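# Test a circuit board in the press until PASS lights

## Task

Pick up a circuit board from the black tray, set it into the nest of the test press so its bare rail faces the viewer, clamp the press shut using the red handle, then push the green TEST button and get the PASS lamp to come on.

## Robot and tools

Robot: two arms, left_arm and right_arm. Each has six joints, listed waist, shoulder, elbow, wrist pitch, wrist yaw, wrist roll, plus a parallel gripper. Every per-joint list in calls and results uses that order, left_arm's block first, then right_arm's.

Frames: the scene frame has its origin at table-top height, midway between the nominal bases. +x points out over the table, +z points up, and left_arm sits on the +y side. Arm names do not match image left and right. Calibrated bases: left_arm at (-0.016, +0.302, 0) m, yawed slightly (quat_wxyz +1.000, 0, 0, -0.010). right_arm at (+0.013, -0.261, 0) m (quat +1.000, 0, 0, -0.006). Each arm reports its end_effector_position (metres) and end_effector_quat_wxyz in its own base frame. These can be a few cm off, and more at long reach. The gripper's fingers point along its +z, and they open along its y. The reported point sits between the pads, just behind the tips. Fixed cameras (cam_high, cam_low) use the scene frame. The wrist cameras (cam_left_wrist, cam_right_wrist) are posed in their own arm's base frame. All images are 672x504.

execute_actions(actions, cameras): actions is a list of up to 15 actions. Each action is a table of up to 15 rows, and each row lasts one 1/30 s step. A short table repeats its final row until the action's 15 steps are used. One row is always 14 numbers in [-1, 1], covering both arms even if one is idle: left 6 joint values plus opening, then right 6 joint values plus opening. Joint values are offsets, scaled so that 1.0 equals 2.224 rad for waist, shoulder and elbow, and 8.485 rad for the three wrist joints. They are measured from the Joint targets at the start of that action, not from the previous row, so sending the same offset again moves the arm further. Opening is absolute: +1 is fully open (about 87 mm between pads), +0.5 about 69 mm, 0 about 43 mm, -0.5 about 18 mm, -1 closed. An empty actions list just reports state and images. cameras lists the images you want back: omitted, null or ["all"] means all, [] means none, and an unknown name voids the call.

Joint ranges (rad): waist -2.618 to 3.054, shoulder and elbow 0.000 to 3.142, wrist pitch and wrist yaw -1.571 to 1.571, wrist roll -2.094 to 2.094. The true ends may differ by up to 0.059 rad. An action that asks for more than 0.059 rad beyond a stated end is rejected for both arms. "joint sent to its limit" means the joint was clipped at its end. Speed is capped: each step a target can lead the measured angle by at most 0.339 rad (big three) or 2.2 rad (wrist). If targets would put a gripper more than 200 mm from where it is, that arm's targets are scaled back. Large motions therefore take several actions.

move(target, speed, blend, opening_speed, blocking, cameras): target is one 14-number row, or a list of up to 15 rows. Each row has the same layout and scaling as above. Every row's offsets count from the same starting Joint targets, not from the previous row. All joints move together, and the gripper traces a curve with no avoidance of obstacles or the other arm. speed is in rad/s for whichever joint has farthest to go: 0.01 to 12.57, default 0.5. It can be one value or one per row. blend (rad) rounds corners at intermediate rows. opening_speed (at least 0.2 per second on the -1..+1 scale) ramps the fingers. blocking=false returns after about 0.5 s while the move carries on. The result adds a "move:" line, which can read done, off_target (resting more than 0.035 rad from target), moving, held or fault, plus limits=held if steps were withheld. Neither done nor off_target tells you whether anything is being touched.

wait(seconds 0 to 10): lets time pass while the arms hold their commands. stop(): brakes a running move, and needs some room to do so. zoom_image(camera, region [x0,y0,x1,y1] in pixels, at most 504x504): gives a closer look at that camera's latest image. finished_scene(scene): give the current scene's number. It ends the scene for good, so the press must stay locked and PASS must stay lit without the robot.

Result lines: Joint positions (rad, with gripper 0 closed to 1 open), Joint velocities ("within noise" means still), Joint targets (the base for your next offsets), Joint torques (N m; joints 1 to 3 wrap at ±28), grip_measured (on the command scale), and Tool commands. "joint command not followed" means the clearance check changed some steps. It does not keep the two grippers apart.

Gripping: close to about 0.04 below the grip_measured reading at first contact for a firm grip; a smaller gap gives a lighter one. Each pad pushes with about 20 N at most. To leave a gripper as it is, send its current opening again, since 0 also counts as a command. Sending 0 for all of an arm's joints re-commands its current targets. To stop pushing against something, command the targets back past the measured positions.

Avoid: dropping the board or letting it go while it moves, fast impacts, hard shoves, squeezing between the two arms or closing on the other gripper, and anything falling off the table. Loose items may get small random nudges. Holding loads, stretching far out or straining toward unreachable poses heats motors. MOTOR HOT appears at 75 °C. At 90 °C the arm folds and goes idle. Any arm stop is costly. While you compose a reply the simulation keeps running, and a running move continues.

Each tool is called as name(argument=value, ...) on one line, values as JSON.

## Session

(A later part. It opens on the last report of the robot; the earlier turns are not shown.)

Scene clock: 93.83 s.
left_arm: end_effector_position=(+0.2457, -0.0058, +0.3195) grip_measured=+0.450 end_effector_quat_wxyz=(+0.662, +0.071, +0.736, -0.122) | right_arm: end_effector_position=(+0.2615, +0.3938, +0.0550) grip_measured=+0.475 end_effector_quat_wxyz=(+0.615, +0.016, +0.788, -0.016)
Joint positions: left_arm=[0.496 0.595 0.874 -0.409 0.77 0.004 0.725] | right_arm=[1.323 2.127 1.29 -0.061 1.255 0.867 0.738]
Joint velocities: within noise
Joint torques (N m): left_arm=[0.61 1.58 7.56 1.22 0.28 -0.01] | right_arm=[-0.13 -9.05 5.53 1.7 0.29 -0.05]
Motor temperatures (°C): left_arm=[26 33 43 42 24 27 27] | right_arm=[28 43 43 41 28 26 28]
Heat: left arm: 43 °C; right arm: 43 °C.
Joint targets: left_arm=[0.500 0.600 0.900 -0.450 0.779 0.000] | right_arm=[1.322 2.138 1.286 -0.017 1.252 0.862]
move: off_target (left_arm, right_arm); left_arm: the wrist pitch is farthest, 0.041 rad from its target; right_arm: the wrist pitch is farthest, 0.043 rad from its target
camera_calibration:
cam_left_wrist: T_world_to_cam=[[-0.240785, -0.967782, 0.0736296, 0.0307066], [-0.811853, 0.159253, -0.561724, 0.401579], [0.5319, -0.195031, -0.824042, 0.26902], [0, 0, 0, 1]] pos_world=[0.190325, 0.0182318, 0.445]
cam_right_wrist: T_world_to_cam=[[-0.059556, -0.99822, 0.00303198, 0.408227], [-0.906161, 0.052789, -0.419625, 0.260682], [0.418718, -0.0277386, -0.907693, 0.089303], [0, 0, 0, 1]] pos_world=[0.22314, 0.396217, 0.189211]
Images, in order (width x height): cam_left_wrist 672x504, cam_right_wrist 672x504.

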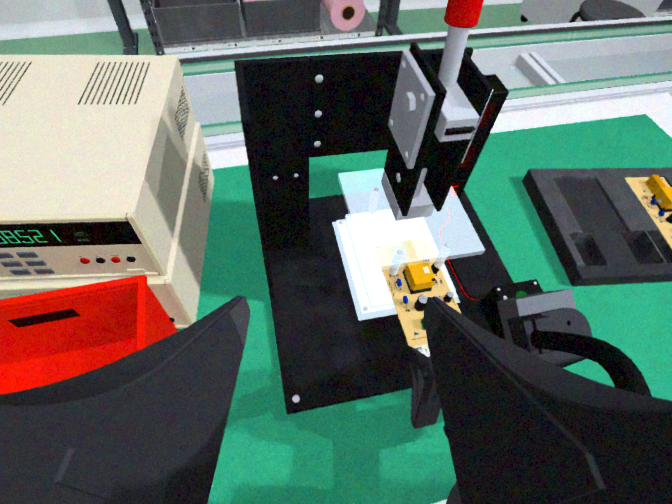

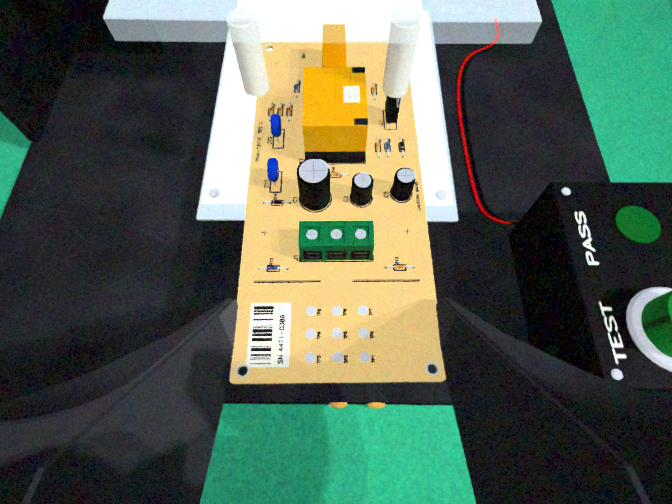

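move(target=[0,0,0,0,0,0, 0.4496, -0.0405,0.0193,0.0126,0.0166,-0.0087,-0.0158, 0.42], speed=0.12, cameras=["cam_right_wrist","cam_left_wrist"])

zoom_image(camera="cam_left_wrist", region=[280, 160, 500, 360])

zoom_image(camera="cam_right_wrist", region=[160, 0, 520, 300])

Scene clock: 99.33 s.
left_arm: end_effector_position=(+0.2457, -0.0058, +0.3195) grip_measured=+0.450 end_effector_quat_wxyz=(+0.662, +0.071, +0.736, -0.122) | right_arm: end_effector_position=(+0.2946, +0.3895, +0.0419) grip_measured=+0.475 end_effector_quat_wxyz=(+0.606, +0.011, +0.795, -0.027)
Joint positions: left_arm=[0.496 0.595 0.874 -0.409 0.77 0.004 0.725] | right_arm=[1.242 2.169 1.29 0.08 1.193 0.732 0.738]
Joint velocities: within noise
Joint torques (N m): left_arm=[0.62 1.69 7.45 1.24 0.28 -0.04] | right_arm=[-0.39 -9.17 8.09 1.84 0.13 -0.04]
Motor temperatures (°C): left_arm=[26 33 43 41 24 27 27] | right_arm=[27 44 42 41 28 26 28]
Heat: left arm: 43 °C; right arm: 44 °C.
Joint targets: left_arm=[0.500 0.600 0.900 -0.450 0.779 0.000] | right_arm=[1.232 2.181 1.314 0.123 1.178 0.728]
move: off_target (left_arm, right_arm); left_arm: the wrist pitch is farthest, 0.041 rad from its target; right_arm: the wrist pitch is farthest, 0.044 rad from its target
camera_calibration:
cam_left_wrist: T_world_to_cam=[[-0.240785, -0.967782, 0.0736296, 0.0307066], [-0.811853, 0.159253, -0.561724, 0.401579], [0.5319, -0.195031, -0.824042, 0.26902], [0, 0, 0, 1]] pos_world=[0.190325, 0.0182318, 0.445]
cam_right_wrist: T_world_to_cam=[[-0.0655209, -0.997477, 0.0273109, 0.406338], [-0.915263, 0.0491728, -0.399844, 0.288577], [0.397492, -0.0511948, -0.916176, 0.0793076], [0, 0, 0, 1]] pos_world=[0.259223, 0.395183, 0.176948]
Images, in order (width x height): cam_left_wrist 672x504, cam_right_wrist 672x504.

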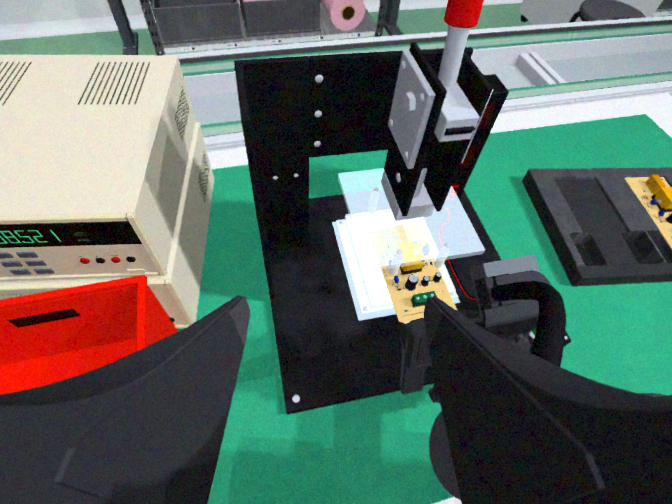

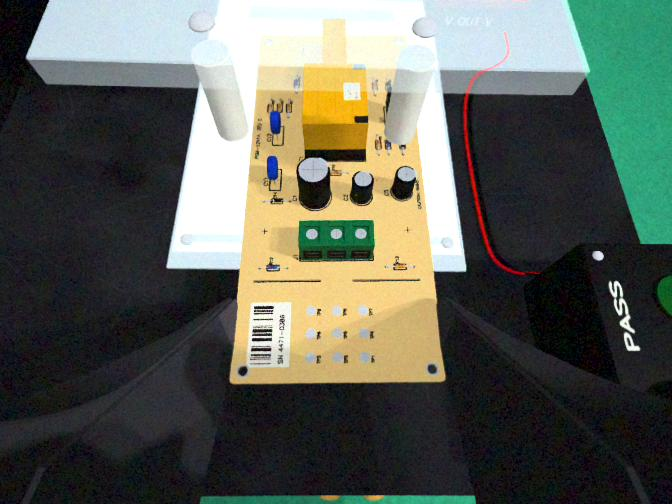

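Scaled by 2.291 from the camera's 672x504 image, which has a finer 960x720 frame.

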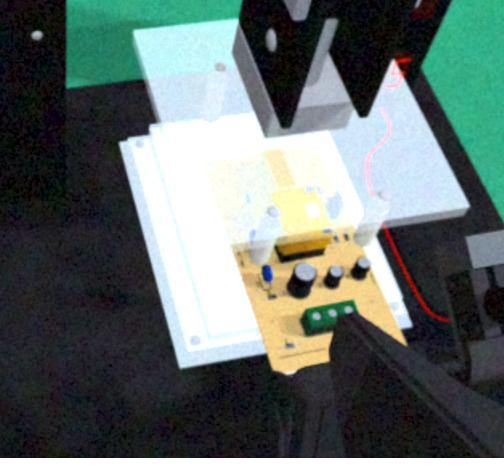

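Scaled by 1.400 from the camera's 672x504 image, which has a finer 960x720 frame.

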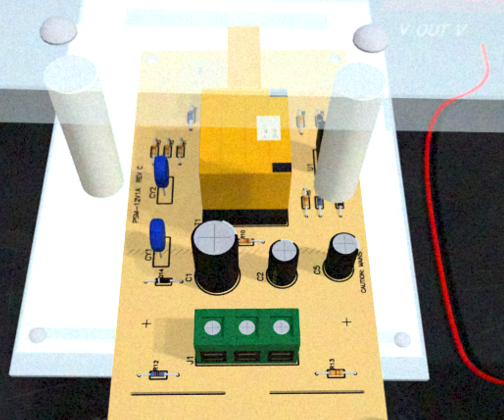

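move(target=[0,0,0,0,0,0, 0.4496, -0.0027,0.0090,0.0216,-0.0025,-0.0004,0.0027, 0.42], speed=0.08, cameras=["cam_right_wrist","cam_left_wrist"])

zoom_image(camera="cam_right_wrist", region=[160, 0, 520, 300])

Scene clock: 103.53 s.
left_arm: end_effector_position=(+0.2457, -0.0058, +0.3195) grip_measured=+0.450 end_effector_quat_wxyz=(+0.662, +0.071, +0.736, -0.122) | right_arm: end_effector_position=(+0.3006, +0.3965, +0.0424) grip_measured=+0.475 end_effector_quat_wxyz=(+0.605, +0.020, +0.796, -0.020)
Joint positions: left_arm=[0.496 0.595 0.874 -0.409 0.77 0.004 0.725] | right_arm=[1.232 2.189 1.325 0.08 1.183 0.737 0.738]
Joint velocities: within noise
Joint torques (N m): left_arm=[0.61 1.61 7.57 1.21 0.27 -0.04] | right_arm=[-0.35 -9.39 9.39 1.62 0.2 0.18]
Motor temperatures (°C): left_arm=[26 33 44 41 24 27 27] | right_arm=[27 44 43 42 28 26 28]
Heat: left arm: 44 °C; right arm: 44 °C.
Joint targets: left_arm=[0.500 0.600 0.900 -0.450 0.779 0.000] | right_arm=[1.226 2.201 1.362 0.102 1.175 0.751]
move: off_target (left_arm, right_arm); left_arm: the wrist pitch is farthest, 0.041 rad from its target; right_arm: the elbow is farthest, 0.037 rad from its target
camera_calibration:
cam_left_wrist: T_world_to_cam=[[-0.240785, -0.967782, 0.0736296, 0.0307066], [-0.811853, 0.159253, -0.561724, 0.401579], [0.5319, -0.195031, -0.824042, 0.26902], [0, 0, 0, 1]] pos_world=[0.190325, 0.0182318, 0.445]
cam_right_wrist: T_world_to_cam=[[-0.0690371, -0.997599, 0.00551539, 0.415782], [-0.915552, 0.0611614, -0.397523, 0.289167], [0.396231, -0.0324934, -0.917576, 0.0707337], [0, 0, 0, 1]] pos_world=[0.265424, 0.399396, 0.177561]
Images, in order (width x height): cam_left_wrist 672x504, cam_right_wrist 672x504.

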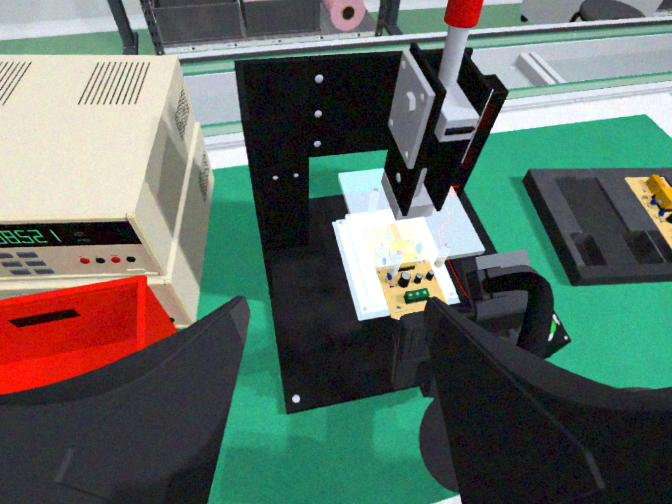

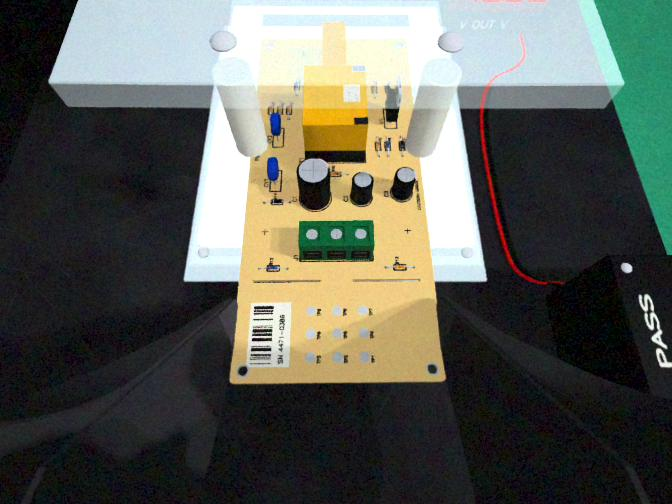

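Scaled by 1.400 from the camera's 672x504 image, which has a finer 960x720 frame.

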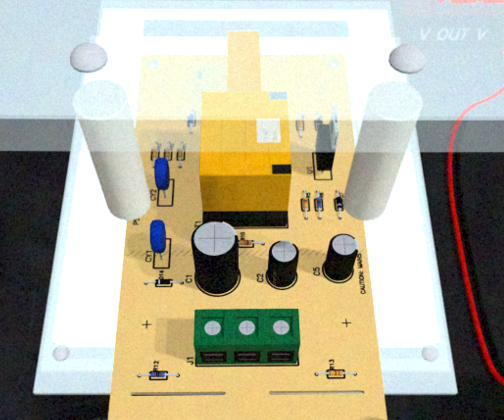

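zoom_image(camera="cam_right_wrist", region=[200, 0, 480, 120])

zoom_image(camera="cam_right_wrist", region=[170, 120, 310, 300])

zoom_image(camera="cam_right_wrist", region=[360, 120, 500, 300])

zoom_image(camera="cam_left_wrist", region=[310, 150, 500, 340])

Scaled by 1.800 from the camera's 672x504 image, which has a finer 960x720 frame.

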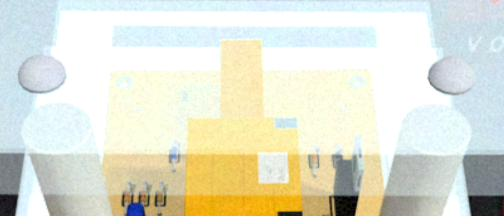

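Scaled by 2.800 from the camera's 672x504 image, which has a finer 960x720 frame.

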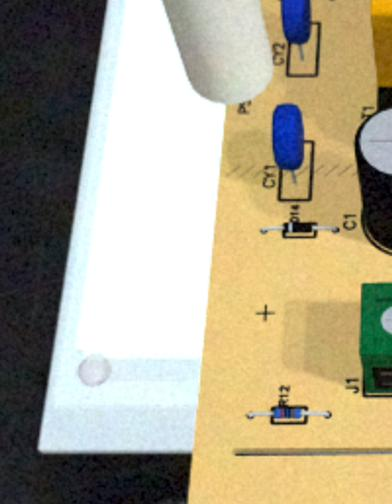

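Scaled by 2.800 from the camera's 672x504 image, which has a finer 960x720 frame.

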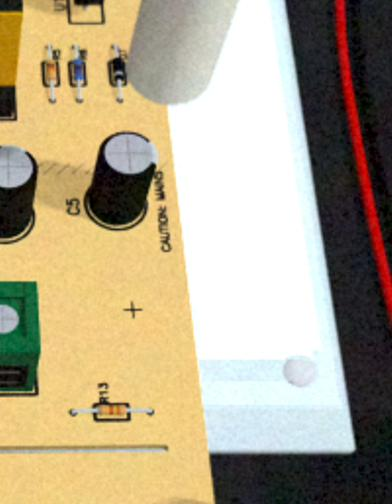

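Scaled by 2.653 from the camera's 672x504 image, which has a finer 960x720 frame.

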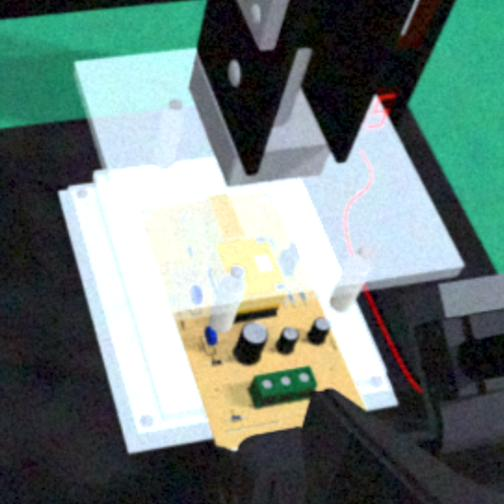

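move(target=[0,0,0,0,0,0, 0.4496, -0.0306,0.0157,0.0076,0.0158,-0.0053,-0.0140, 0.42], speed=0.08, cameras=["cam_right_wrist","cam_left_wrist"])

zoom_image(camera="cam_right_wrist", region=[160, 0, 520, 300])

zoom_image(camera="cam_left_wrist", region=[310, 150, 500, 340])

Scene clock: 113.50 s.
left_arm: end_effector_position=(+0.2457, -0.0058, +0.3195) grip_measured=+0.450 end_effector_quat_wxyz=(+0.662, +0.071, +0.736, -0.122) | right_arm: end_effector_position=(+0.3163, +0.3956, +0.0393) grip_measured=+0.475 end_effector_quat_wxyz=(+0.606, +0.015, +0.795, -0.025)
Joint positions: left_arm=[0.496 0.595 0.874 -0.409 0.77 0.004 0.725] | right_arm=[1.199 2.212 1.335 0.148 1.162 0.664 0.738]
Joint velocities: within noise
Joint torques (N m): left_arm=[0.76 1.58 7.61 1.23 0.26 -0.05] | right_arm=[-3.25 -8.61 10.02 2.44 -0.05 -0.36]
Motor temperatures (°C): left_arm=[26 33 44 41 24 27 27] | right_arm=[27 47 43 42 28 26 28]
Heat: left arm: 44 °C; right arm: 47 °C.
Joint targets: left_arm=[0.500 0.600 0.900 -0.450 0.779 0.000] | right_arm=[1.158 2.236 1.379 0.236 1.130 0.633]
move: off_target (left_arm, right_arm); left_arm: the wrist pitch is farthest, 0.041 rad from its target; right_arm: the wrist pitch is farthest, 0.088 rad from its target
camera_calibration:
cam_left_wrist: T_world_to_cam=[[-0.240785, -0.967782, 0.0736296, 0.0307066], [-0.811853, 0.159253, -0.561724, 0.401579], [0.5319, -0.195031, -0.824042, 0.26902], [0, 0, 0, 1]] pos_world=[0.190325, 0.0182318, 0.445]
cam_right_wrist: T_world_to_cam=[[-0.0676941, -0.997504, 0.0200884, 0.415009], [-0.915252, 0.0540721, -0.399237, 0.305121], [0.397154, -0.0454119, -0.916628, 0.0663016], [0, 0, 0, 1]] pos_world=[0.281024, 0.400485, 0.174252]
Images, in order (width x height): cam_left_wrist 672x504, cam_right_wrist 672x504.

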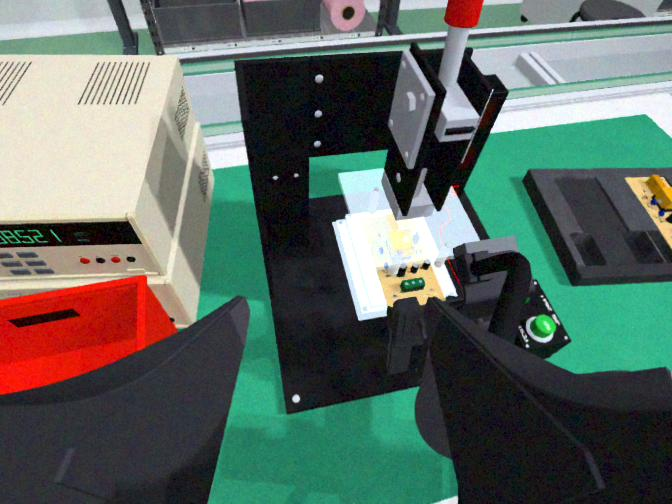

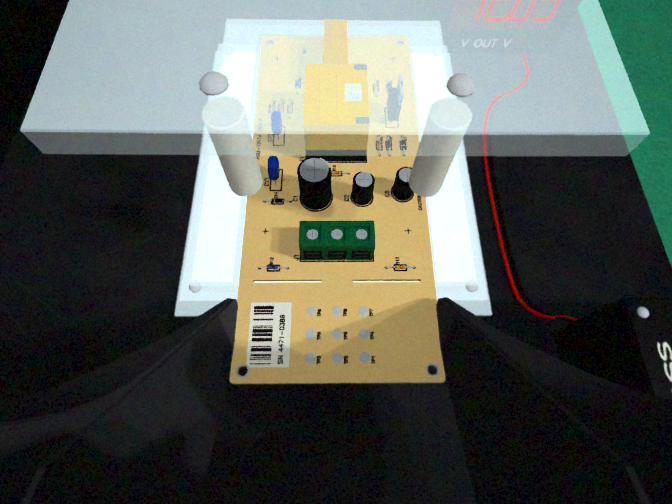

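Scaled by 1.400 from the camera's 672x504 image, which has a finer 960x720 frame.

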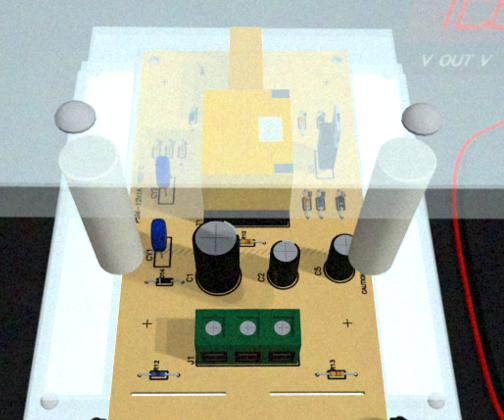

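Scaled by 2.653 from the camera's 672x504 image, which has a finer 960x720 frame.

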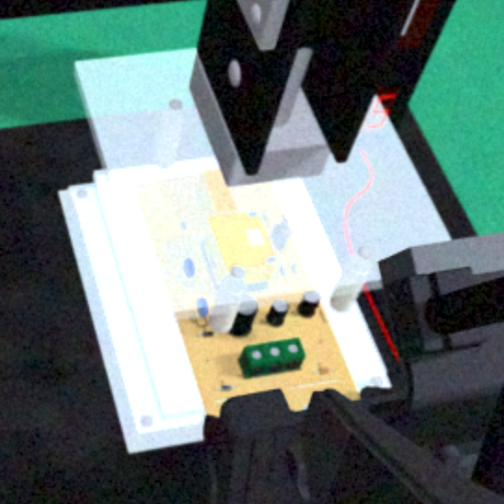

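zoom_image(camera="cam_right_wrist", region=[200, 0, 480, 120])

zoom_image(camera="cam_right_wrist", region=[170, 180, 310, 340])

zoom_image(camera="cam_right_wrist", region=[360, 180, 500, 340])

zoom_image(camera="cam_left_wrist", region=[380, 220, 580, 380])

Scaled by 1.800 from the camera's 672x504 image, which has a finer 960x720 frame.

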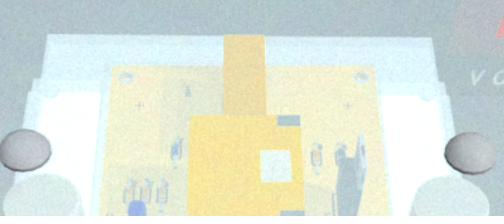

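Scaled by 3.150 from the camera's 672x504 image, which has a finer 960x720 frame.

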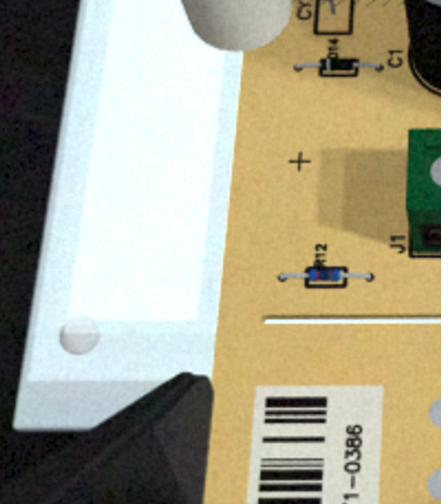

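Scaled by 3.150 from the camera's 672x504 image, which has a finer 960x720 frame.

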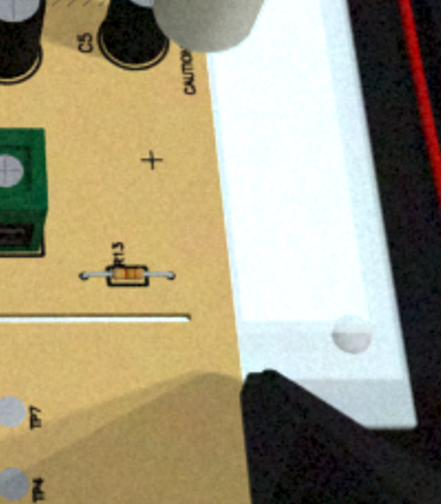

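Scaled by 2.520 from the camera's 672x504 image, which has a finer 960x720 frame.

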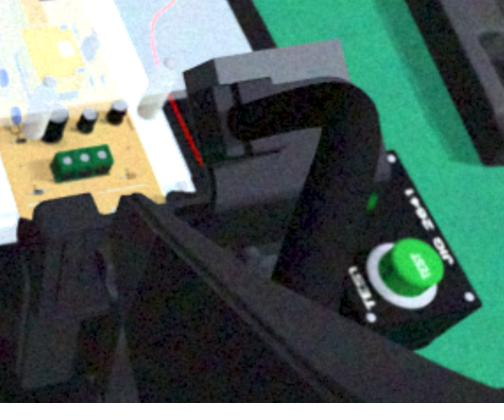

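move(target=[0,0,0,0,0,0, 0.4496, 0.0171,-0.0189,0.0022,-0.0113,0.0033,0.0062, 0.42], speed=0.1, cameras=["cam_right_wrist","cam_left_wrist"])

zoom_image(camera="cam_right_wrist", region=[160, 0, 520, 300])

Scene clock: 119.33 s.
left_arm: end_effector_position=(+0.2457, -0.0058, +0.3195) grip_measured=+0.450 end_effector_quat_wxyz=(+0.662, +0.071, +0.736, -0.122) | right_arm: end_effector_position=(+0.3161, +0.3957, +0.0403) grip_measured=+0.475 end_effector_quat_wxyz=(+0.607, +0.020, +0.794, -0.024)
Joint positions: left_arm=[0.496 0.595 0.874 -0.409 0.77 0.004 0.725] | right_arm=[1.2 2.212 1.338 0.142 1.169 0.676 0.738]
Joint velocities: within noise
Joint torques (N m): left_arm=[0.5 1.61 7.56 1.22 0.27 -0.03] | right_arm=[0.12 -11.93 10.28 1.41 0.14 0.13]
Motor temperatures (°C): left_arm=[26 33 44 41 23 27 27] | right_arm=[28 48 44 43 28 26 28]
Heat: left arm: 44 °C; right arm: 48 °C.
Joint targets: left_arm=[0.500 0.600 0.900 -0.450 0.779 0.000] | right_arm=[1.196 2.194 1.384 0.140 1.158 0.685]
move: off_target (left_arm, right_arm); left_arm: the wrist pitch is farthest, 0.041 rad from its target; right_arm: the elbow is farthest, 0.046 rad from its target
camera_calibration:
cam_left_wrist: T_world_to_cam=[[-0.240785, -0.967782, 0.0736296, 0.0307066], [-0.811853, 0.159253, -0.561724, 0.401579], [0.5319, -0.195031, -0.824042, 0.26902], [0, 0, 0, 1]] pos_world=[0.190325, 0.0182318, 0.445]
cam_right_wrist: T_world_to_cam=[[-0.0748123, -0.997118, 0.0126246, 0.417385], [-0.913151, 0.0634143, -0.402658, 0.301207], [0.400697, -0.0416519, -0.915263, 0.0647374], [0, 0, 0, 1]] pos_world=[0.280333, 0.399778, 0.175266]
Images, in order (width x height): cam_left_wrist 672x504, cam_right_wrist 672x504.

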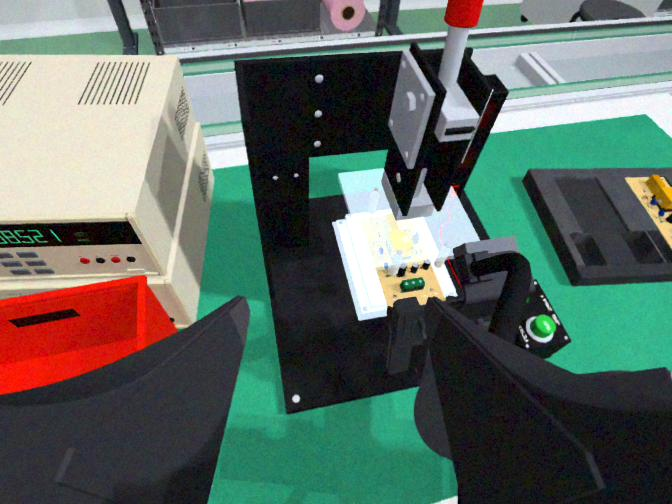

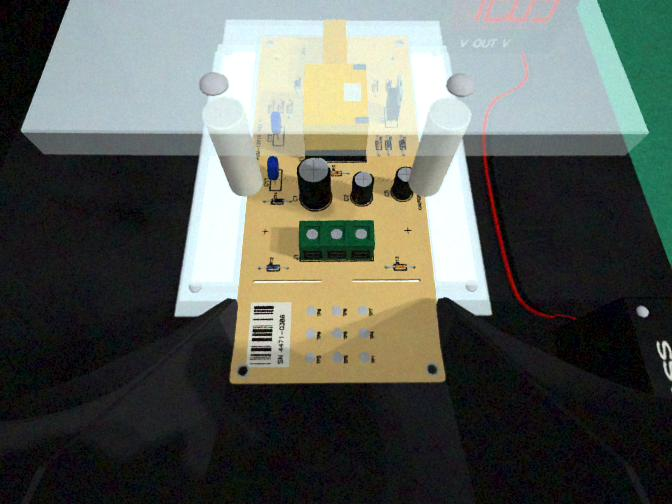

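Scaled by 1.400 from the camera's 672x504 image, which has a finer 960x720 frame.

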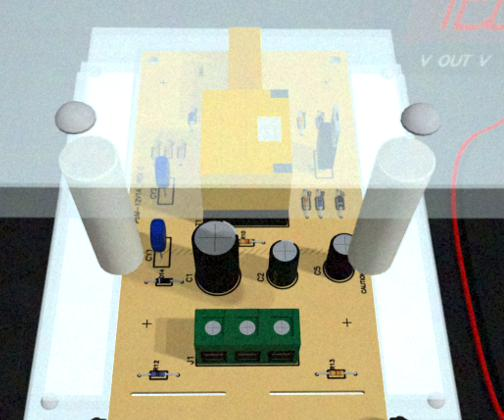

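move(target=[0,0,0,0,0,0, 0.4496, 0,-0.0135,0,0,0,0, 0.42], speed=0.1, cameras=["cam_right_wrist","cam_left_wrist"])

zoom_image(camera="cam_right_wrist", region=[160, 0, 520, 300])

Scene clock: 120.67 s.
left_arm: end_effector_position=(+0.2457, -0.0058, +0.3195) grip_measured=+0.450 end_effector_quat_wxyz=(+0.662, +0.071, +0.736, -0.122) | right_arm: end_effector_position=(+0.3161, +0.3956, +0.0402) grip_measured=+0.475 end_effector_quat_wxyz=(+0.607, +0.019, +0.794, -0.025)
Joint positions: left_arm=[0.496 0.595 0.874 -0.409 0.77 0.004 0.725] | right_arm=[1.2 2.212 1.338 0.141 1.169 0.676 0.738]
Joint velocities: within noise
Joint torques (N m): left_arm=[0.59 1.44 7.58 1.23 0.23 -0.04] | right_arm=[0.12 -14.31 10.24 1.41 0.14 0.12]
Motor temperatures (°C): left_arm=[26 33 44 41 23 27 27] | right_arm=[28 48 44 43 28 26 28]
Heat: left arm: 44 °C; right arm: 48 °C.
Joint targets: left_arm=[0.500 0.600 0.900 -0.450 0.779 0.000] | right_arm=[1.196 2.164 1.384 0.140 1.158 0.685]
move: off_target (left_arm, right_arm); left_arm: the wrist pitch is farthest, 0.041 rad from its target; right_arm: the shoulder is farthest, 0.048 rad from its target
camera_calibration:
cam_left_wrist: T_world_to_cam=[[-0.240785, -0.967782, 0.0736296, 0.0307066], [-0.811853, 0.159253, -0.561724, 0.401579], [0.5319, -0.195031, -0.824042, 0.26902], [0, 0, 0, 1]] pos_world=[0.190325, 0.0182318, 0.445]
cam_right_wrist: T_world_to_cam=[[-0.074781, -0.997111, 0.0133125, 0.417254], [-0.913247, 0.0631178, -0.402488, 0.301282], [0.400485, -0.042256, -0.915329, 0.0649575], [0, 0, 0, 1]] pos_world=[0.280333, 0.399777, 0.175165]
Images, in order (width x height): cam_left_wrist 672x504, cam_right_wrist 672x504.

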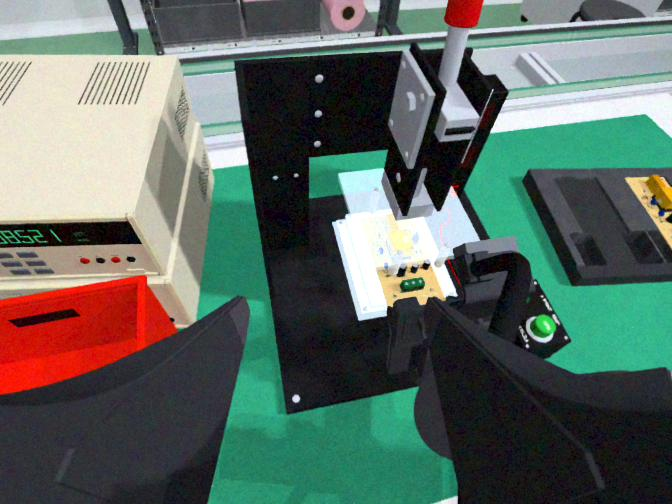

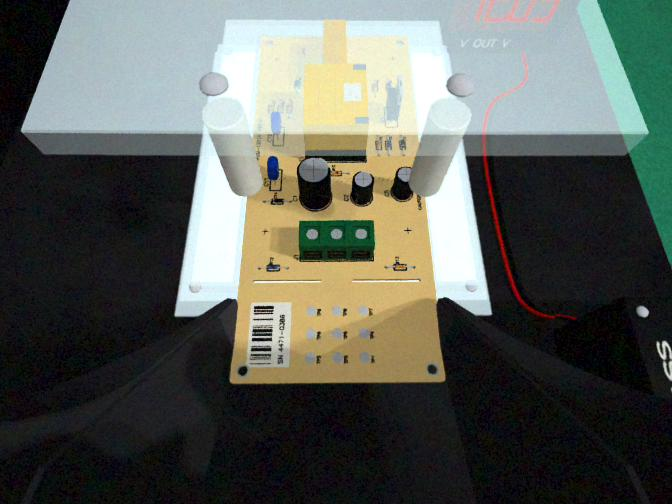

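Scaled by 1.400 from the camera's 672x504 image, which has a finer 960x720 frame.

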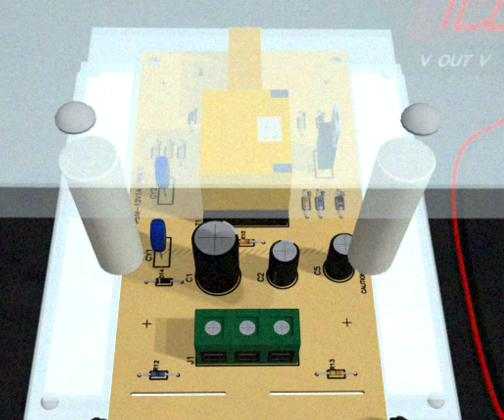

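zoom_image(camera="cam_right_wrist", region=[380, 140, 460, 220])

zoom_image(camera="cam_left_wrist", region=[370, 230, 480, 340])

Scaled by 6.300 from the camera's 672x504 image, which has a finer 960x720 frame.

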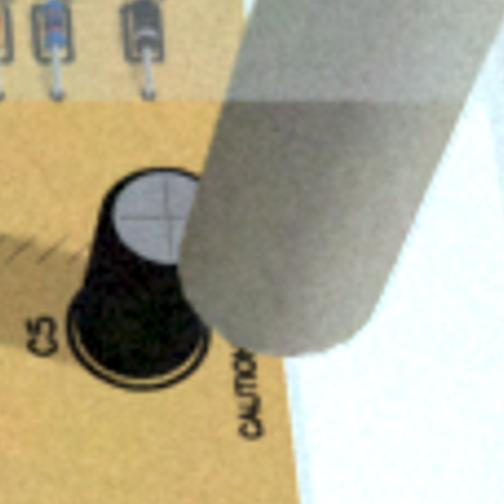

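Scaled by 4.582 from the camera's 672x504 image, which has a finer 960x720 frame.

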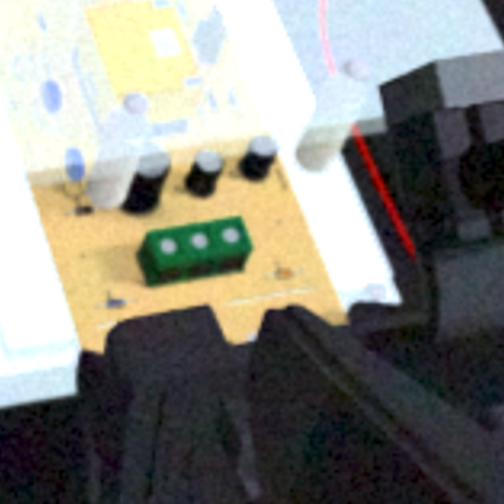

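move(target=[0,0,0,0,0,0, 0.4496, 0,-0.0135,0,0,0,0, 0.42], speed=0.1, cameras=["cam_right_wrist"])

Scene clock: 125.03 s.
left_arm: end_effector_position=(+0.2457, -0.0058, +0.3195) grip_measured=+0.450 end_effector_quat_wxyz=(+0.662, +0.071, +0.736, -0.122) | right_arm: end_effector_position=(+0.3161, +0.3962, +0.0459) grip_measured=+0.475 end_effector_quat_wxyz=(+0.608, +0.022, +0.793, -0.020)
Joint positions: left_arm=[0.496 0.595 0.874 -0.409 0.77 0.004 0.725] | right_arm=[1.2 2.198 1.338 0.136 1.167 0.676 0.738]
Joint velocities: within noise
Joint torques (N m): left_arm=[0.59 1.65 7.57 1.2 0.23 -0.04] | right_arm=[0.13 -15.53 10.29 1.48 0.17 0.12]
Motor temperatures (°C): left_arm=[26 33 44 41 23 27 27] | right_arm=[27 52 46 42 28 26 28]
Heat: left arm: 44 °C; right arm: 52 °C.
Joint targets: left_arm=[0.500 0.600 0.900 -0.450 0.779 0.000] | right_arm=[1.196 2.134 1.384 0.140 1.157 0.685]
move: off_target (left_arm, right_arm); left_arm: the wrist pitch is farthest, 0.041 rad from its target; right_arm: the shoulder is farthest, 0.064 rad from its target
camera_calibration:
cam_right_wrist: T_world_to_cam=[[-0.0731271, -0.997314, 0.00406533, 0.41776], [-0.912623, 0.0652722, -0.403558, 0.302469], [0.402209, -0.0332211, -0.914945, 0.0660253], [0, 0, 0, 1]] pos_world=[0.280033, 0.399089, 0.180775]
Images, in order (width x height): cam_right_wrist 672x504.

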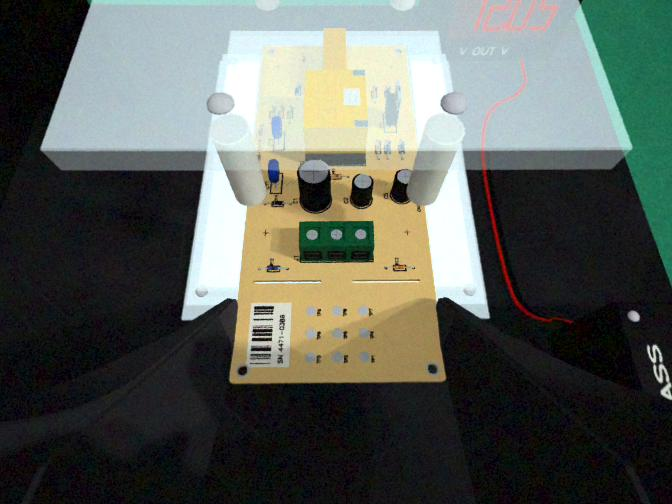

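move(target=[0,0,0,0,0,0, 0.4496, -0.018,0.0207,0.0094,0.0083,-0.0032,-0.0062, 0.42], speed=0.06, cameras=["cam_right_wrist","cam_left_wrist"])

zoom_image(camera="cam_right_wrist", region=[160, 0, 520, 300])

Scene clock: 127.87 s.
left_arm: end_effector_position=(+0.2457, -0.0058, +0.3195) grip_measured=+0.450 end_effector_quat_wxyz=(+0.662, +0.071, +0.736, -0.122) | right_arm: end_effector_position=(+0.3163, +0.3962, +0.0454) grip_measured=+0.475 end_effector_quat_wxyz=(+0.605, +0.008, +0.795, -0.026)
Joint positions: left_arm=[0.496 0.595 0.874 -0.409 0.77 0.004 0.725] | right_arm=[1.199 2.198 1.339 0.136 1.157 0.645 0.738]
Joint velocities: within noise
Joint torques (N m): left_arm=[0.55 1.58 7.53 1.24 0.25 -0.05] | right_arm=[-3.41 -11.89 12.04 2.29 0 -0.14]
Motor temperatures (°C): left_arm=[26 33 44 41 23 27 27] | right_arm=[27 53 46 42 28 26 28]
Heat: left arm: 44 °C; right arm: 53 °C.
Joint targets: left_arm=[0.500 0.600 0.900 -0.450 0.779 -0.001] | right_arm=[1.156 2.180 1.405 0.211 1.130 0.632]
move: off_target (left_arm, right_arm); left_arm: the wrist pitch is farthest, 0.041 rad from its target; right_arm: the wrist pitch is farthest, 0.074 rad from its target
camera_calibration:
cam_left_wrist: T_world_to_cam=[[-0.240692, -0.967771, 0.0740697, 0.0305888], [-0.811949, 0.15895, -0.56167, 0.401563], [0.531795, -0.19533, -0.824039, 0.269064], [0, 0, 0, 1]] pos_world=[0.190325, 0.0183309, 0.445]
cam_right_wrist: T_world_to_cam=[[-0.05911, -0.997798, 0.0300867, 0.412402], [-0.916289, 0.0422719, -0.398281, 0.312545], [0.396132, -0.0511105, -0.91677, 0.0745762], [0, 0, 0, 1]] pos_world=[0.281217, 0.402093, 0.180442]
Images, in order (width x height): cam_left_wrist 672x504, cam_right_wrist 672x504.

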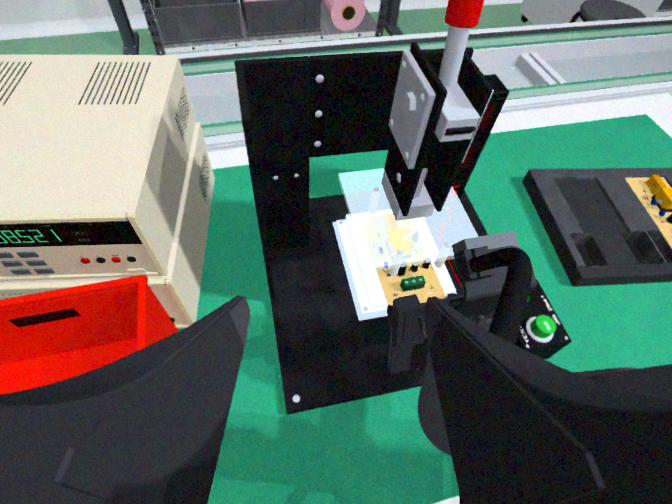

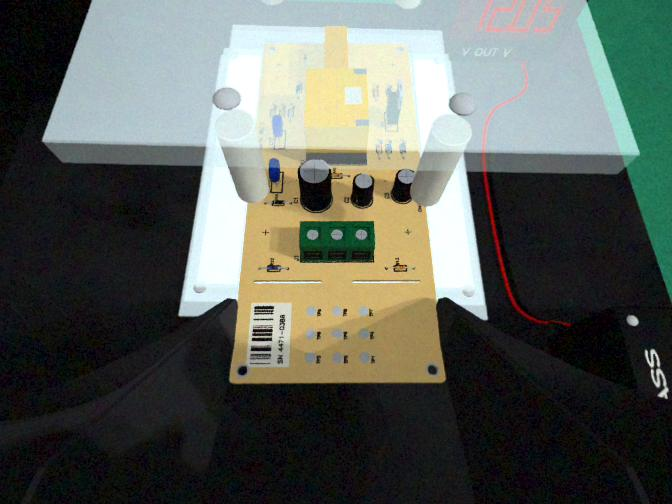

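Scaled by 1.400 from the camera's 672x504 image, which has a finer 960x720 frame.

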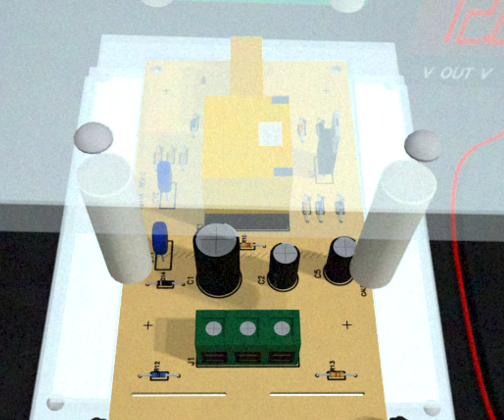

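move(target=[0,0,0,0,0,0, 0.4496, 0.0225,0.0229,-0.0333,-0.0018,0.0040,0.0068, 0.42], speed=0.06, cameras=["cam_right_wrist","cam_left_wrist"])

zoom_image(camera="cam_right_wrist", region=[160, 0, 520, 300])

zoom_image(camera="cam_right_wrist", region=[170, 200, 500, 400])

Scene clock: 137.00 s.
left_arm: end_effector_position=(+0.2457, -0.0058, +0.3195) grip_measured=+0.450 end_effector_quat_wxyz=(+0.662, +0.071, +0.736, -0.122) | right_arm: end_effector_position=(+0.3158, +0.3968, +0.0392) grip_measured=+0.475 end_effector_quat_wxyz=(+0.608, +0.020, +0.794, -0.023)
Joint positions: left_arm=[0.496 0.595 0.874 -0.409 0.77 0.004 0.725] | right_arm=[1.202 2.216 1.339 0.147 1.17 0.676 0.738]
Joint velocities: within noise
Joint torques (N m): left_arm=[0.54 1.63 7.47 1.22 0.27 -0.02] | right_arm=[0.66 -9.31 5.19 1.99 0.2 0.18]
Motor temperatures (°C): left_arm=[26 32 44 41 23 27 27] | right_arm=[28 53 49 44 28 26 28]
Heat: left arm: 44 °C; right arm: 53 °C.
Joint targets: left_arm=[0.500 0.600 0.900 -0.450 0.779 -0.001] | right_arm=[1.206 2.231 1.331 0.195 1.165 0.690]
move: off_target (left_arm, right_arm); left_arm: the wrist pitch is farthest, 0.041 rad from its target; right_arm: the wrist pitch is farthest, 0.049 rad from its target
camera_calibration:
cam_left_wrist: T_world_to_cam=[[-0.240692, -0.967771, 0.0740697, 0.0305888], [-0.811949, 0.15895, -0.56167, 0.401563], [0.531795, -0.19533, -0.824039, 0.269064], [0, 0, 0, 1]] pos_world=[0.190325, 0.0183309, 0.445]
cam_right_wrist: T_world_to_cam=[[-0.0738861, -0.997206, 0.0110002, 0.418223], [-0.91278, 0.0631792, -0.403537, 0.300361], [0.401714, -0.0398565, -0.914897, 0.062808], [0, 0, 0, 1]] pos_world=[0.279833, 0.400581, 0.174069]
Images, in order (width x height): cam_left_wrist 672x504, cam_right_wrist 672x504.

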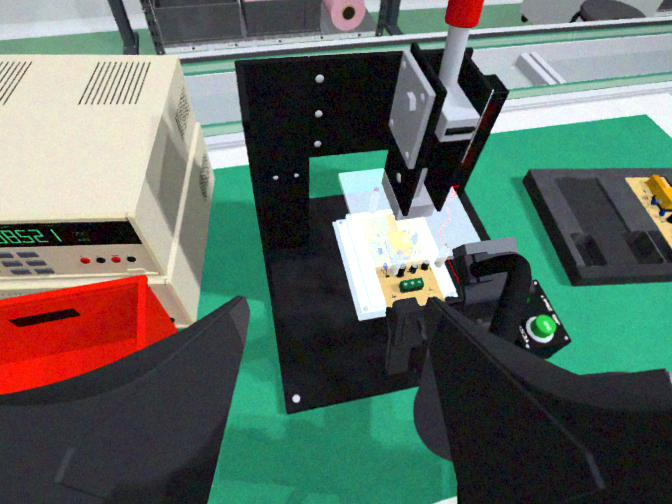

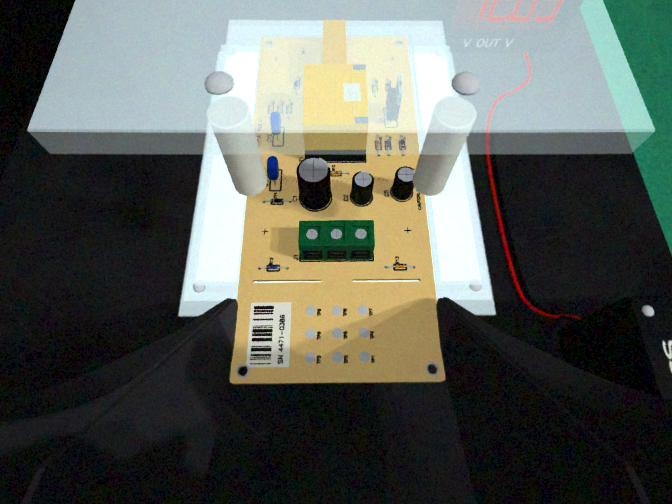

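Scaled by 1.400 from the camera's 672x504 image, which has a finer 960x720 frame.

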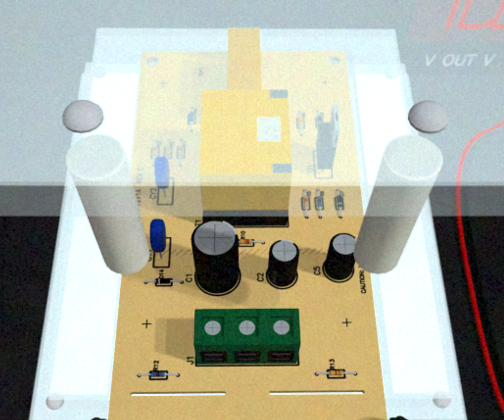

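Scaled by 1.527 from the camera's 672x504 image, which has a finer 960x720 frame.

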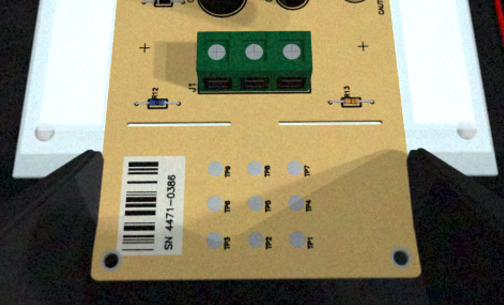

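move(target=[0,0,0,0,0,0, 0.4496, 0.0009,0.0072,-0.0067,0.0028,-0.0002,0.0012, 0.42], speed=0.05, cameras=["cam_right_wrist","cam_left_wrist"])

zoom_image(camera="cam_right_wrist", region=[170, 200, 500, 400])

zoom_image(camera="cam_right_wrist", region=[200, 0, 480, 200])

Scene clock: 142.37 s.
left_arm: end_effector_position=(+0.2457, -0.0058, +0.3195) grip_measured=+0.450 end_effector_quat_wxyz=(+0.662, +0.071, +0.736, -0.122) | right_arm: end_effector_position=(+0.3156, +0.3973, +0.0392) grip_measured=+0.475 end_effector_quat_wxyz=(+0.613, +0.028, +0.789, -0.018)
Joint positions: left_arm=[0.496 0.595 0.874 -0.409 0.77 0.004 0.725] | right_arm=[1.205 2.219 1.329 0.181 1.182 0.679 0.738]
Joint velocities: within noise
Joint torques (N m): left_arm=[0.53 1.58 7.57 1.21 0.25 -0.03] | right_arm=[0.66 -8.34 4.83 1.87 0.06 0.27]
Motor temperatures (°C): left_arm=[26 32 44 41 23 27 27] | right_arm=[28 53 48 44 28 26 28]
Heat: left arm: 44 °C; right arm: 53 °C.
Joint targets: left_arm=[0.500 0.600 0.900 -0.450 0.779 -0.001] | right_arm=[1.208 2.247 1.316 0.219 1.163 0.700]
move: off_target (left_arm, right_arm); left_arm: the wrist pitch is farthest, 0.041 rad from its target; right_arm: the wrist pitch is farthest, 0.038 rad from its target
camera_calibration:
cam_left_wrist: T_world_to_cam=[[-0.240692, -0.967771, 0.0740697, 0.0305888], [-0.811949, 0.15895, -0.56167, 0.401563], [0.531795, -0.19533, -0.824039, 0.269064], [0, 0, 0, 1]] pos_world=[0.190325, 0.0183309, 0.445]
cam_right_wrist: T_world_to_cam=[[-0.0806715, -0.996703, -0.00862764, 0.421466], [-0.906218, 0.0769466, -0.415749, 0.293099], [0.415042, -0.0257206, -0.909438, 0.0529119], [0, 0, 0, 1]] pos_world=[0.277652, 0.398884, 0.173612]
Images, in order (width x height): cam_left_wrist 672x504, cam_right_wrist 672x504.

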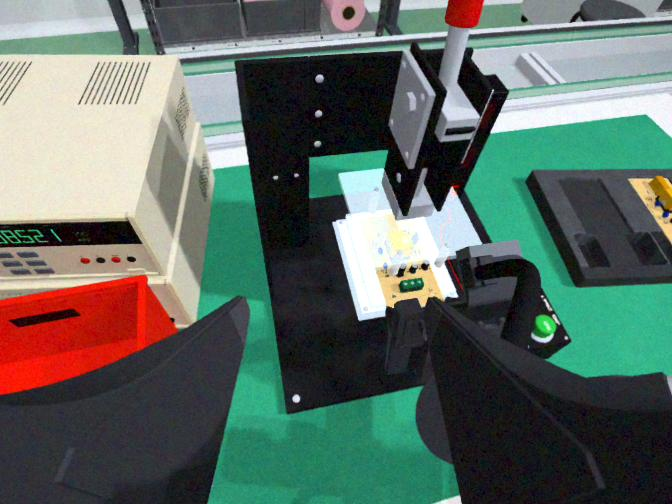

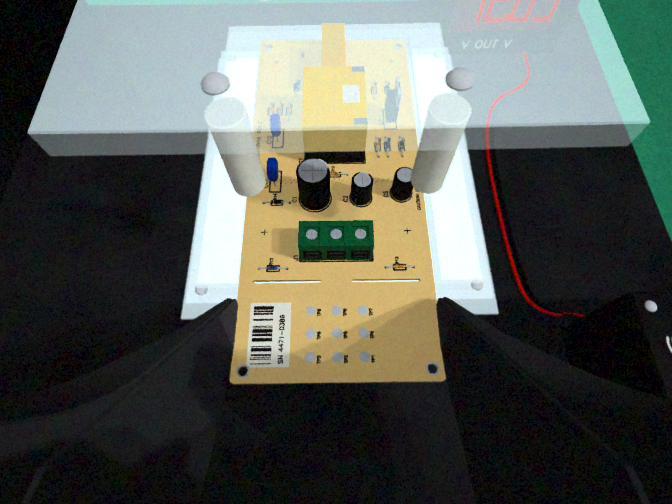

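Scaled by 1.527 from the camera's 672x504 image, which has a finer 960x720 frame.

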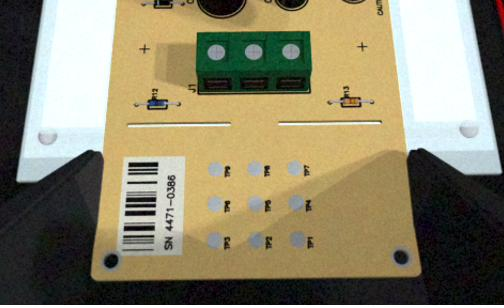

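Scaled by 1.800 from the camera's 672x504 image, which has a finer 960x720 frame.

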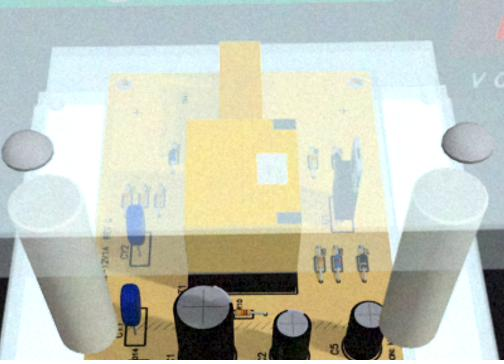

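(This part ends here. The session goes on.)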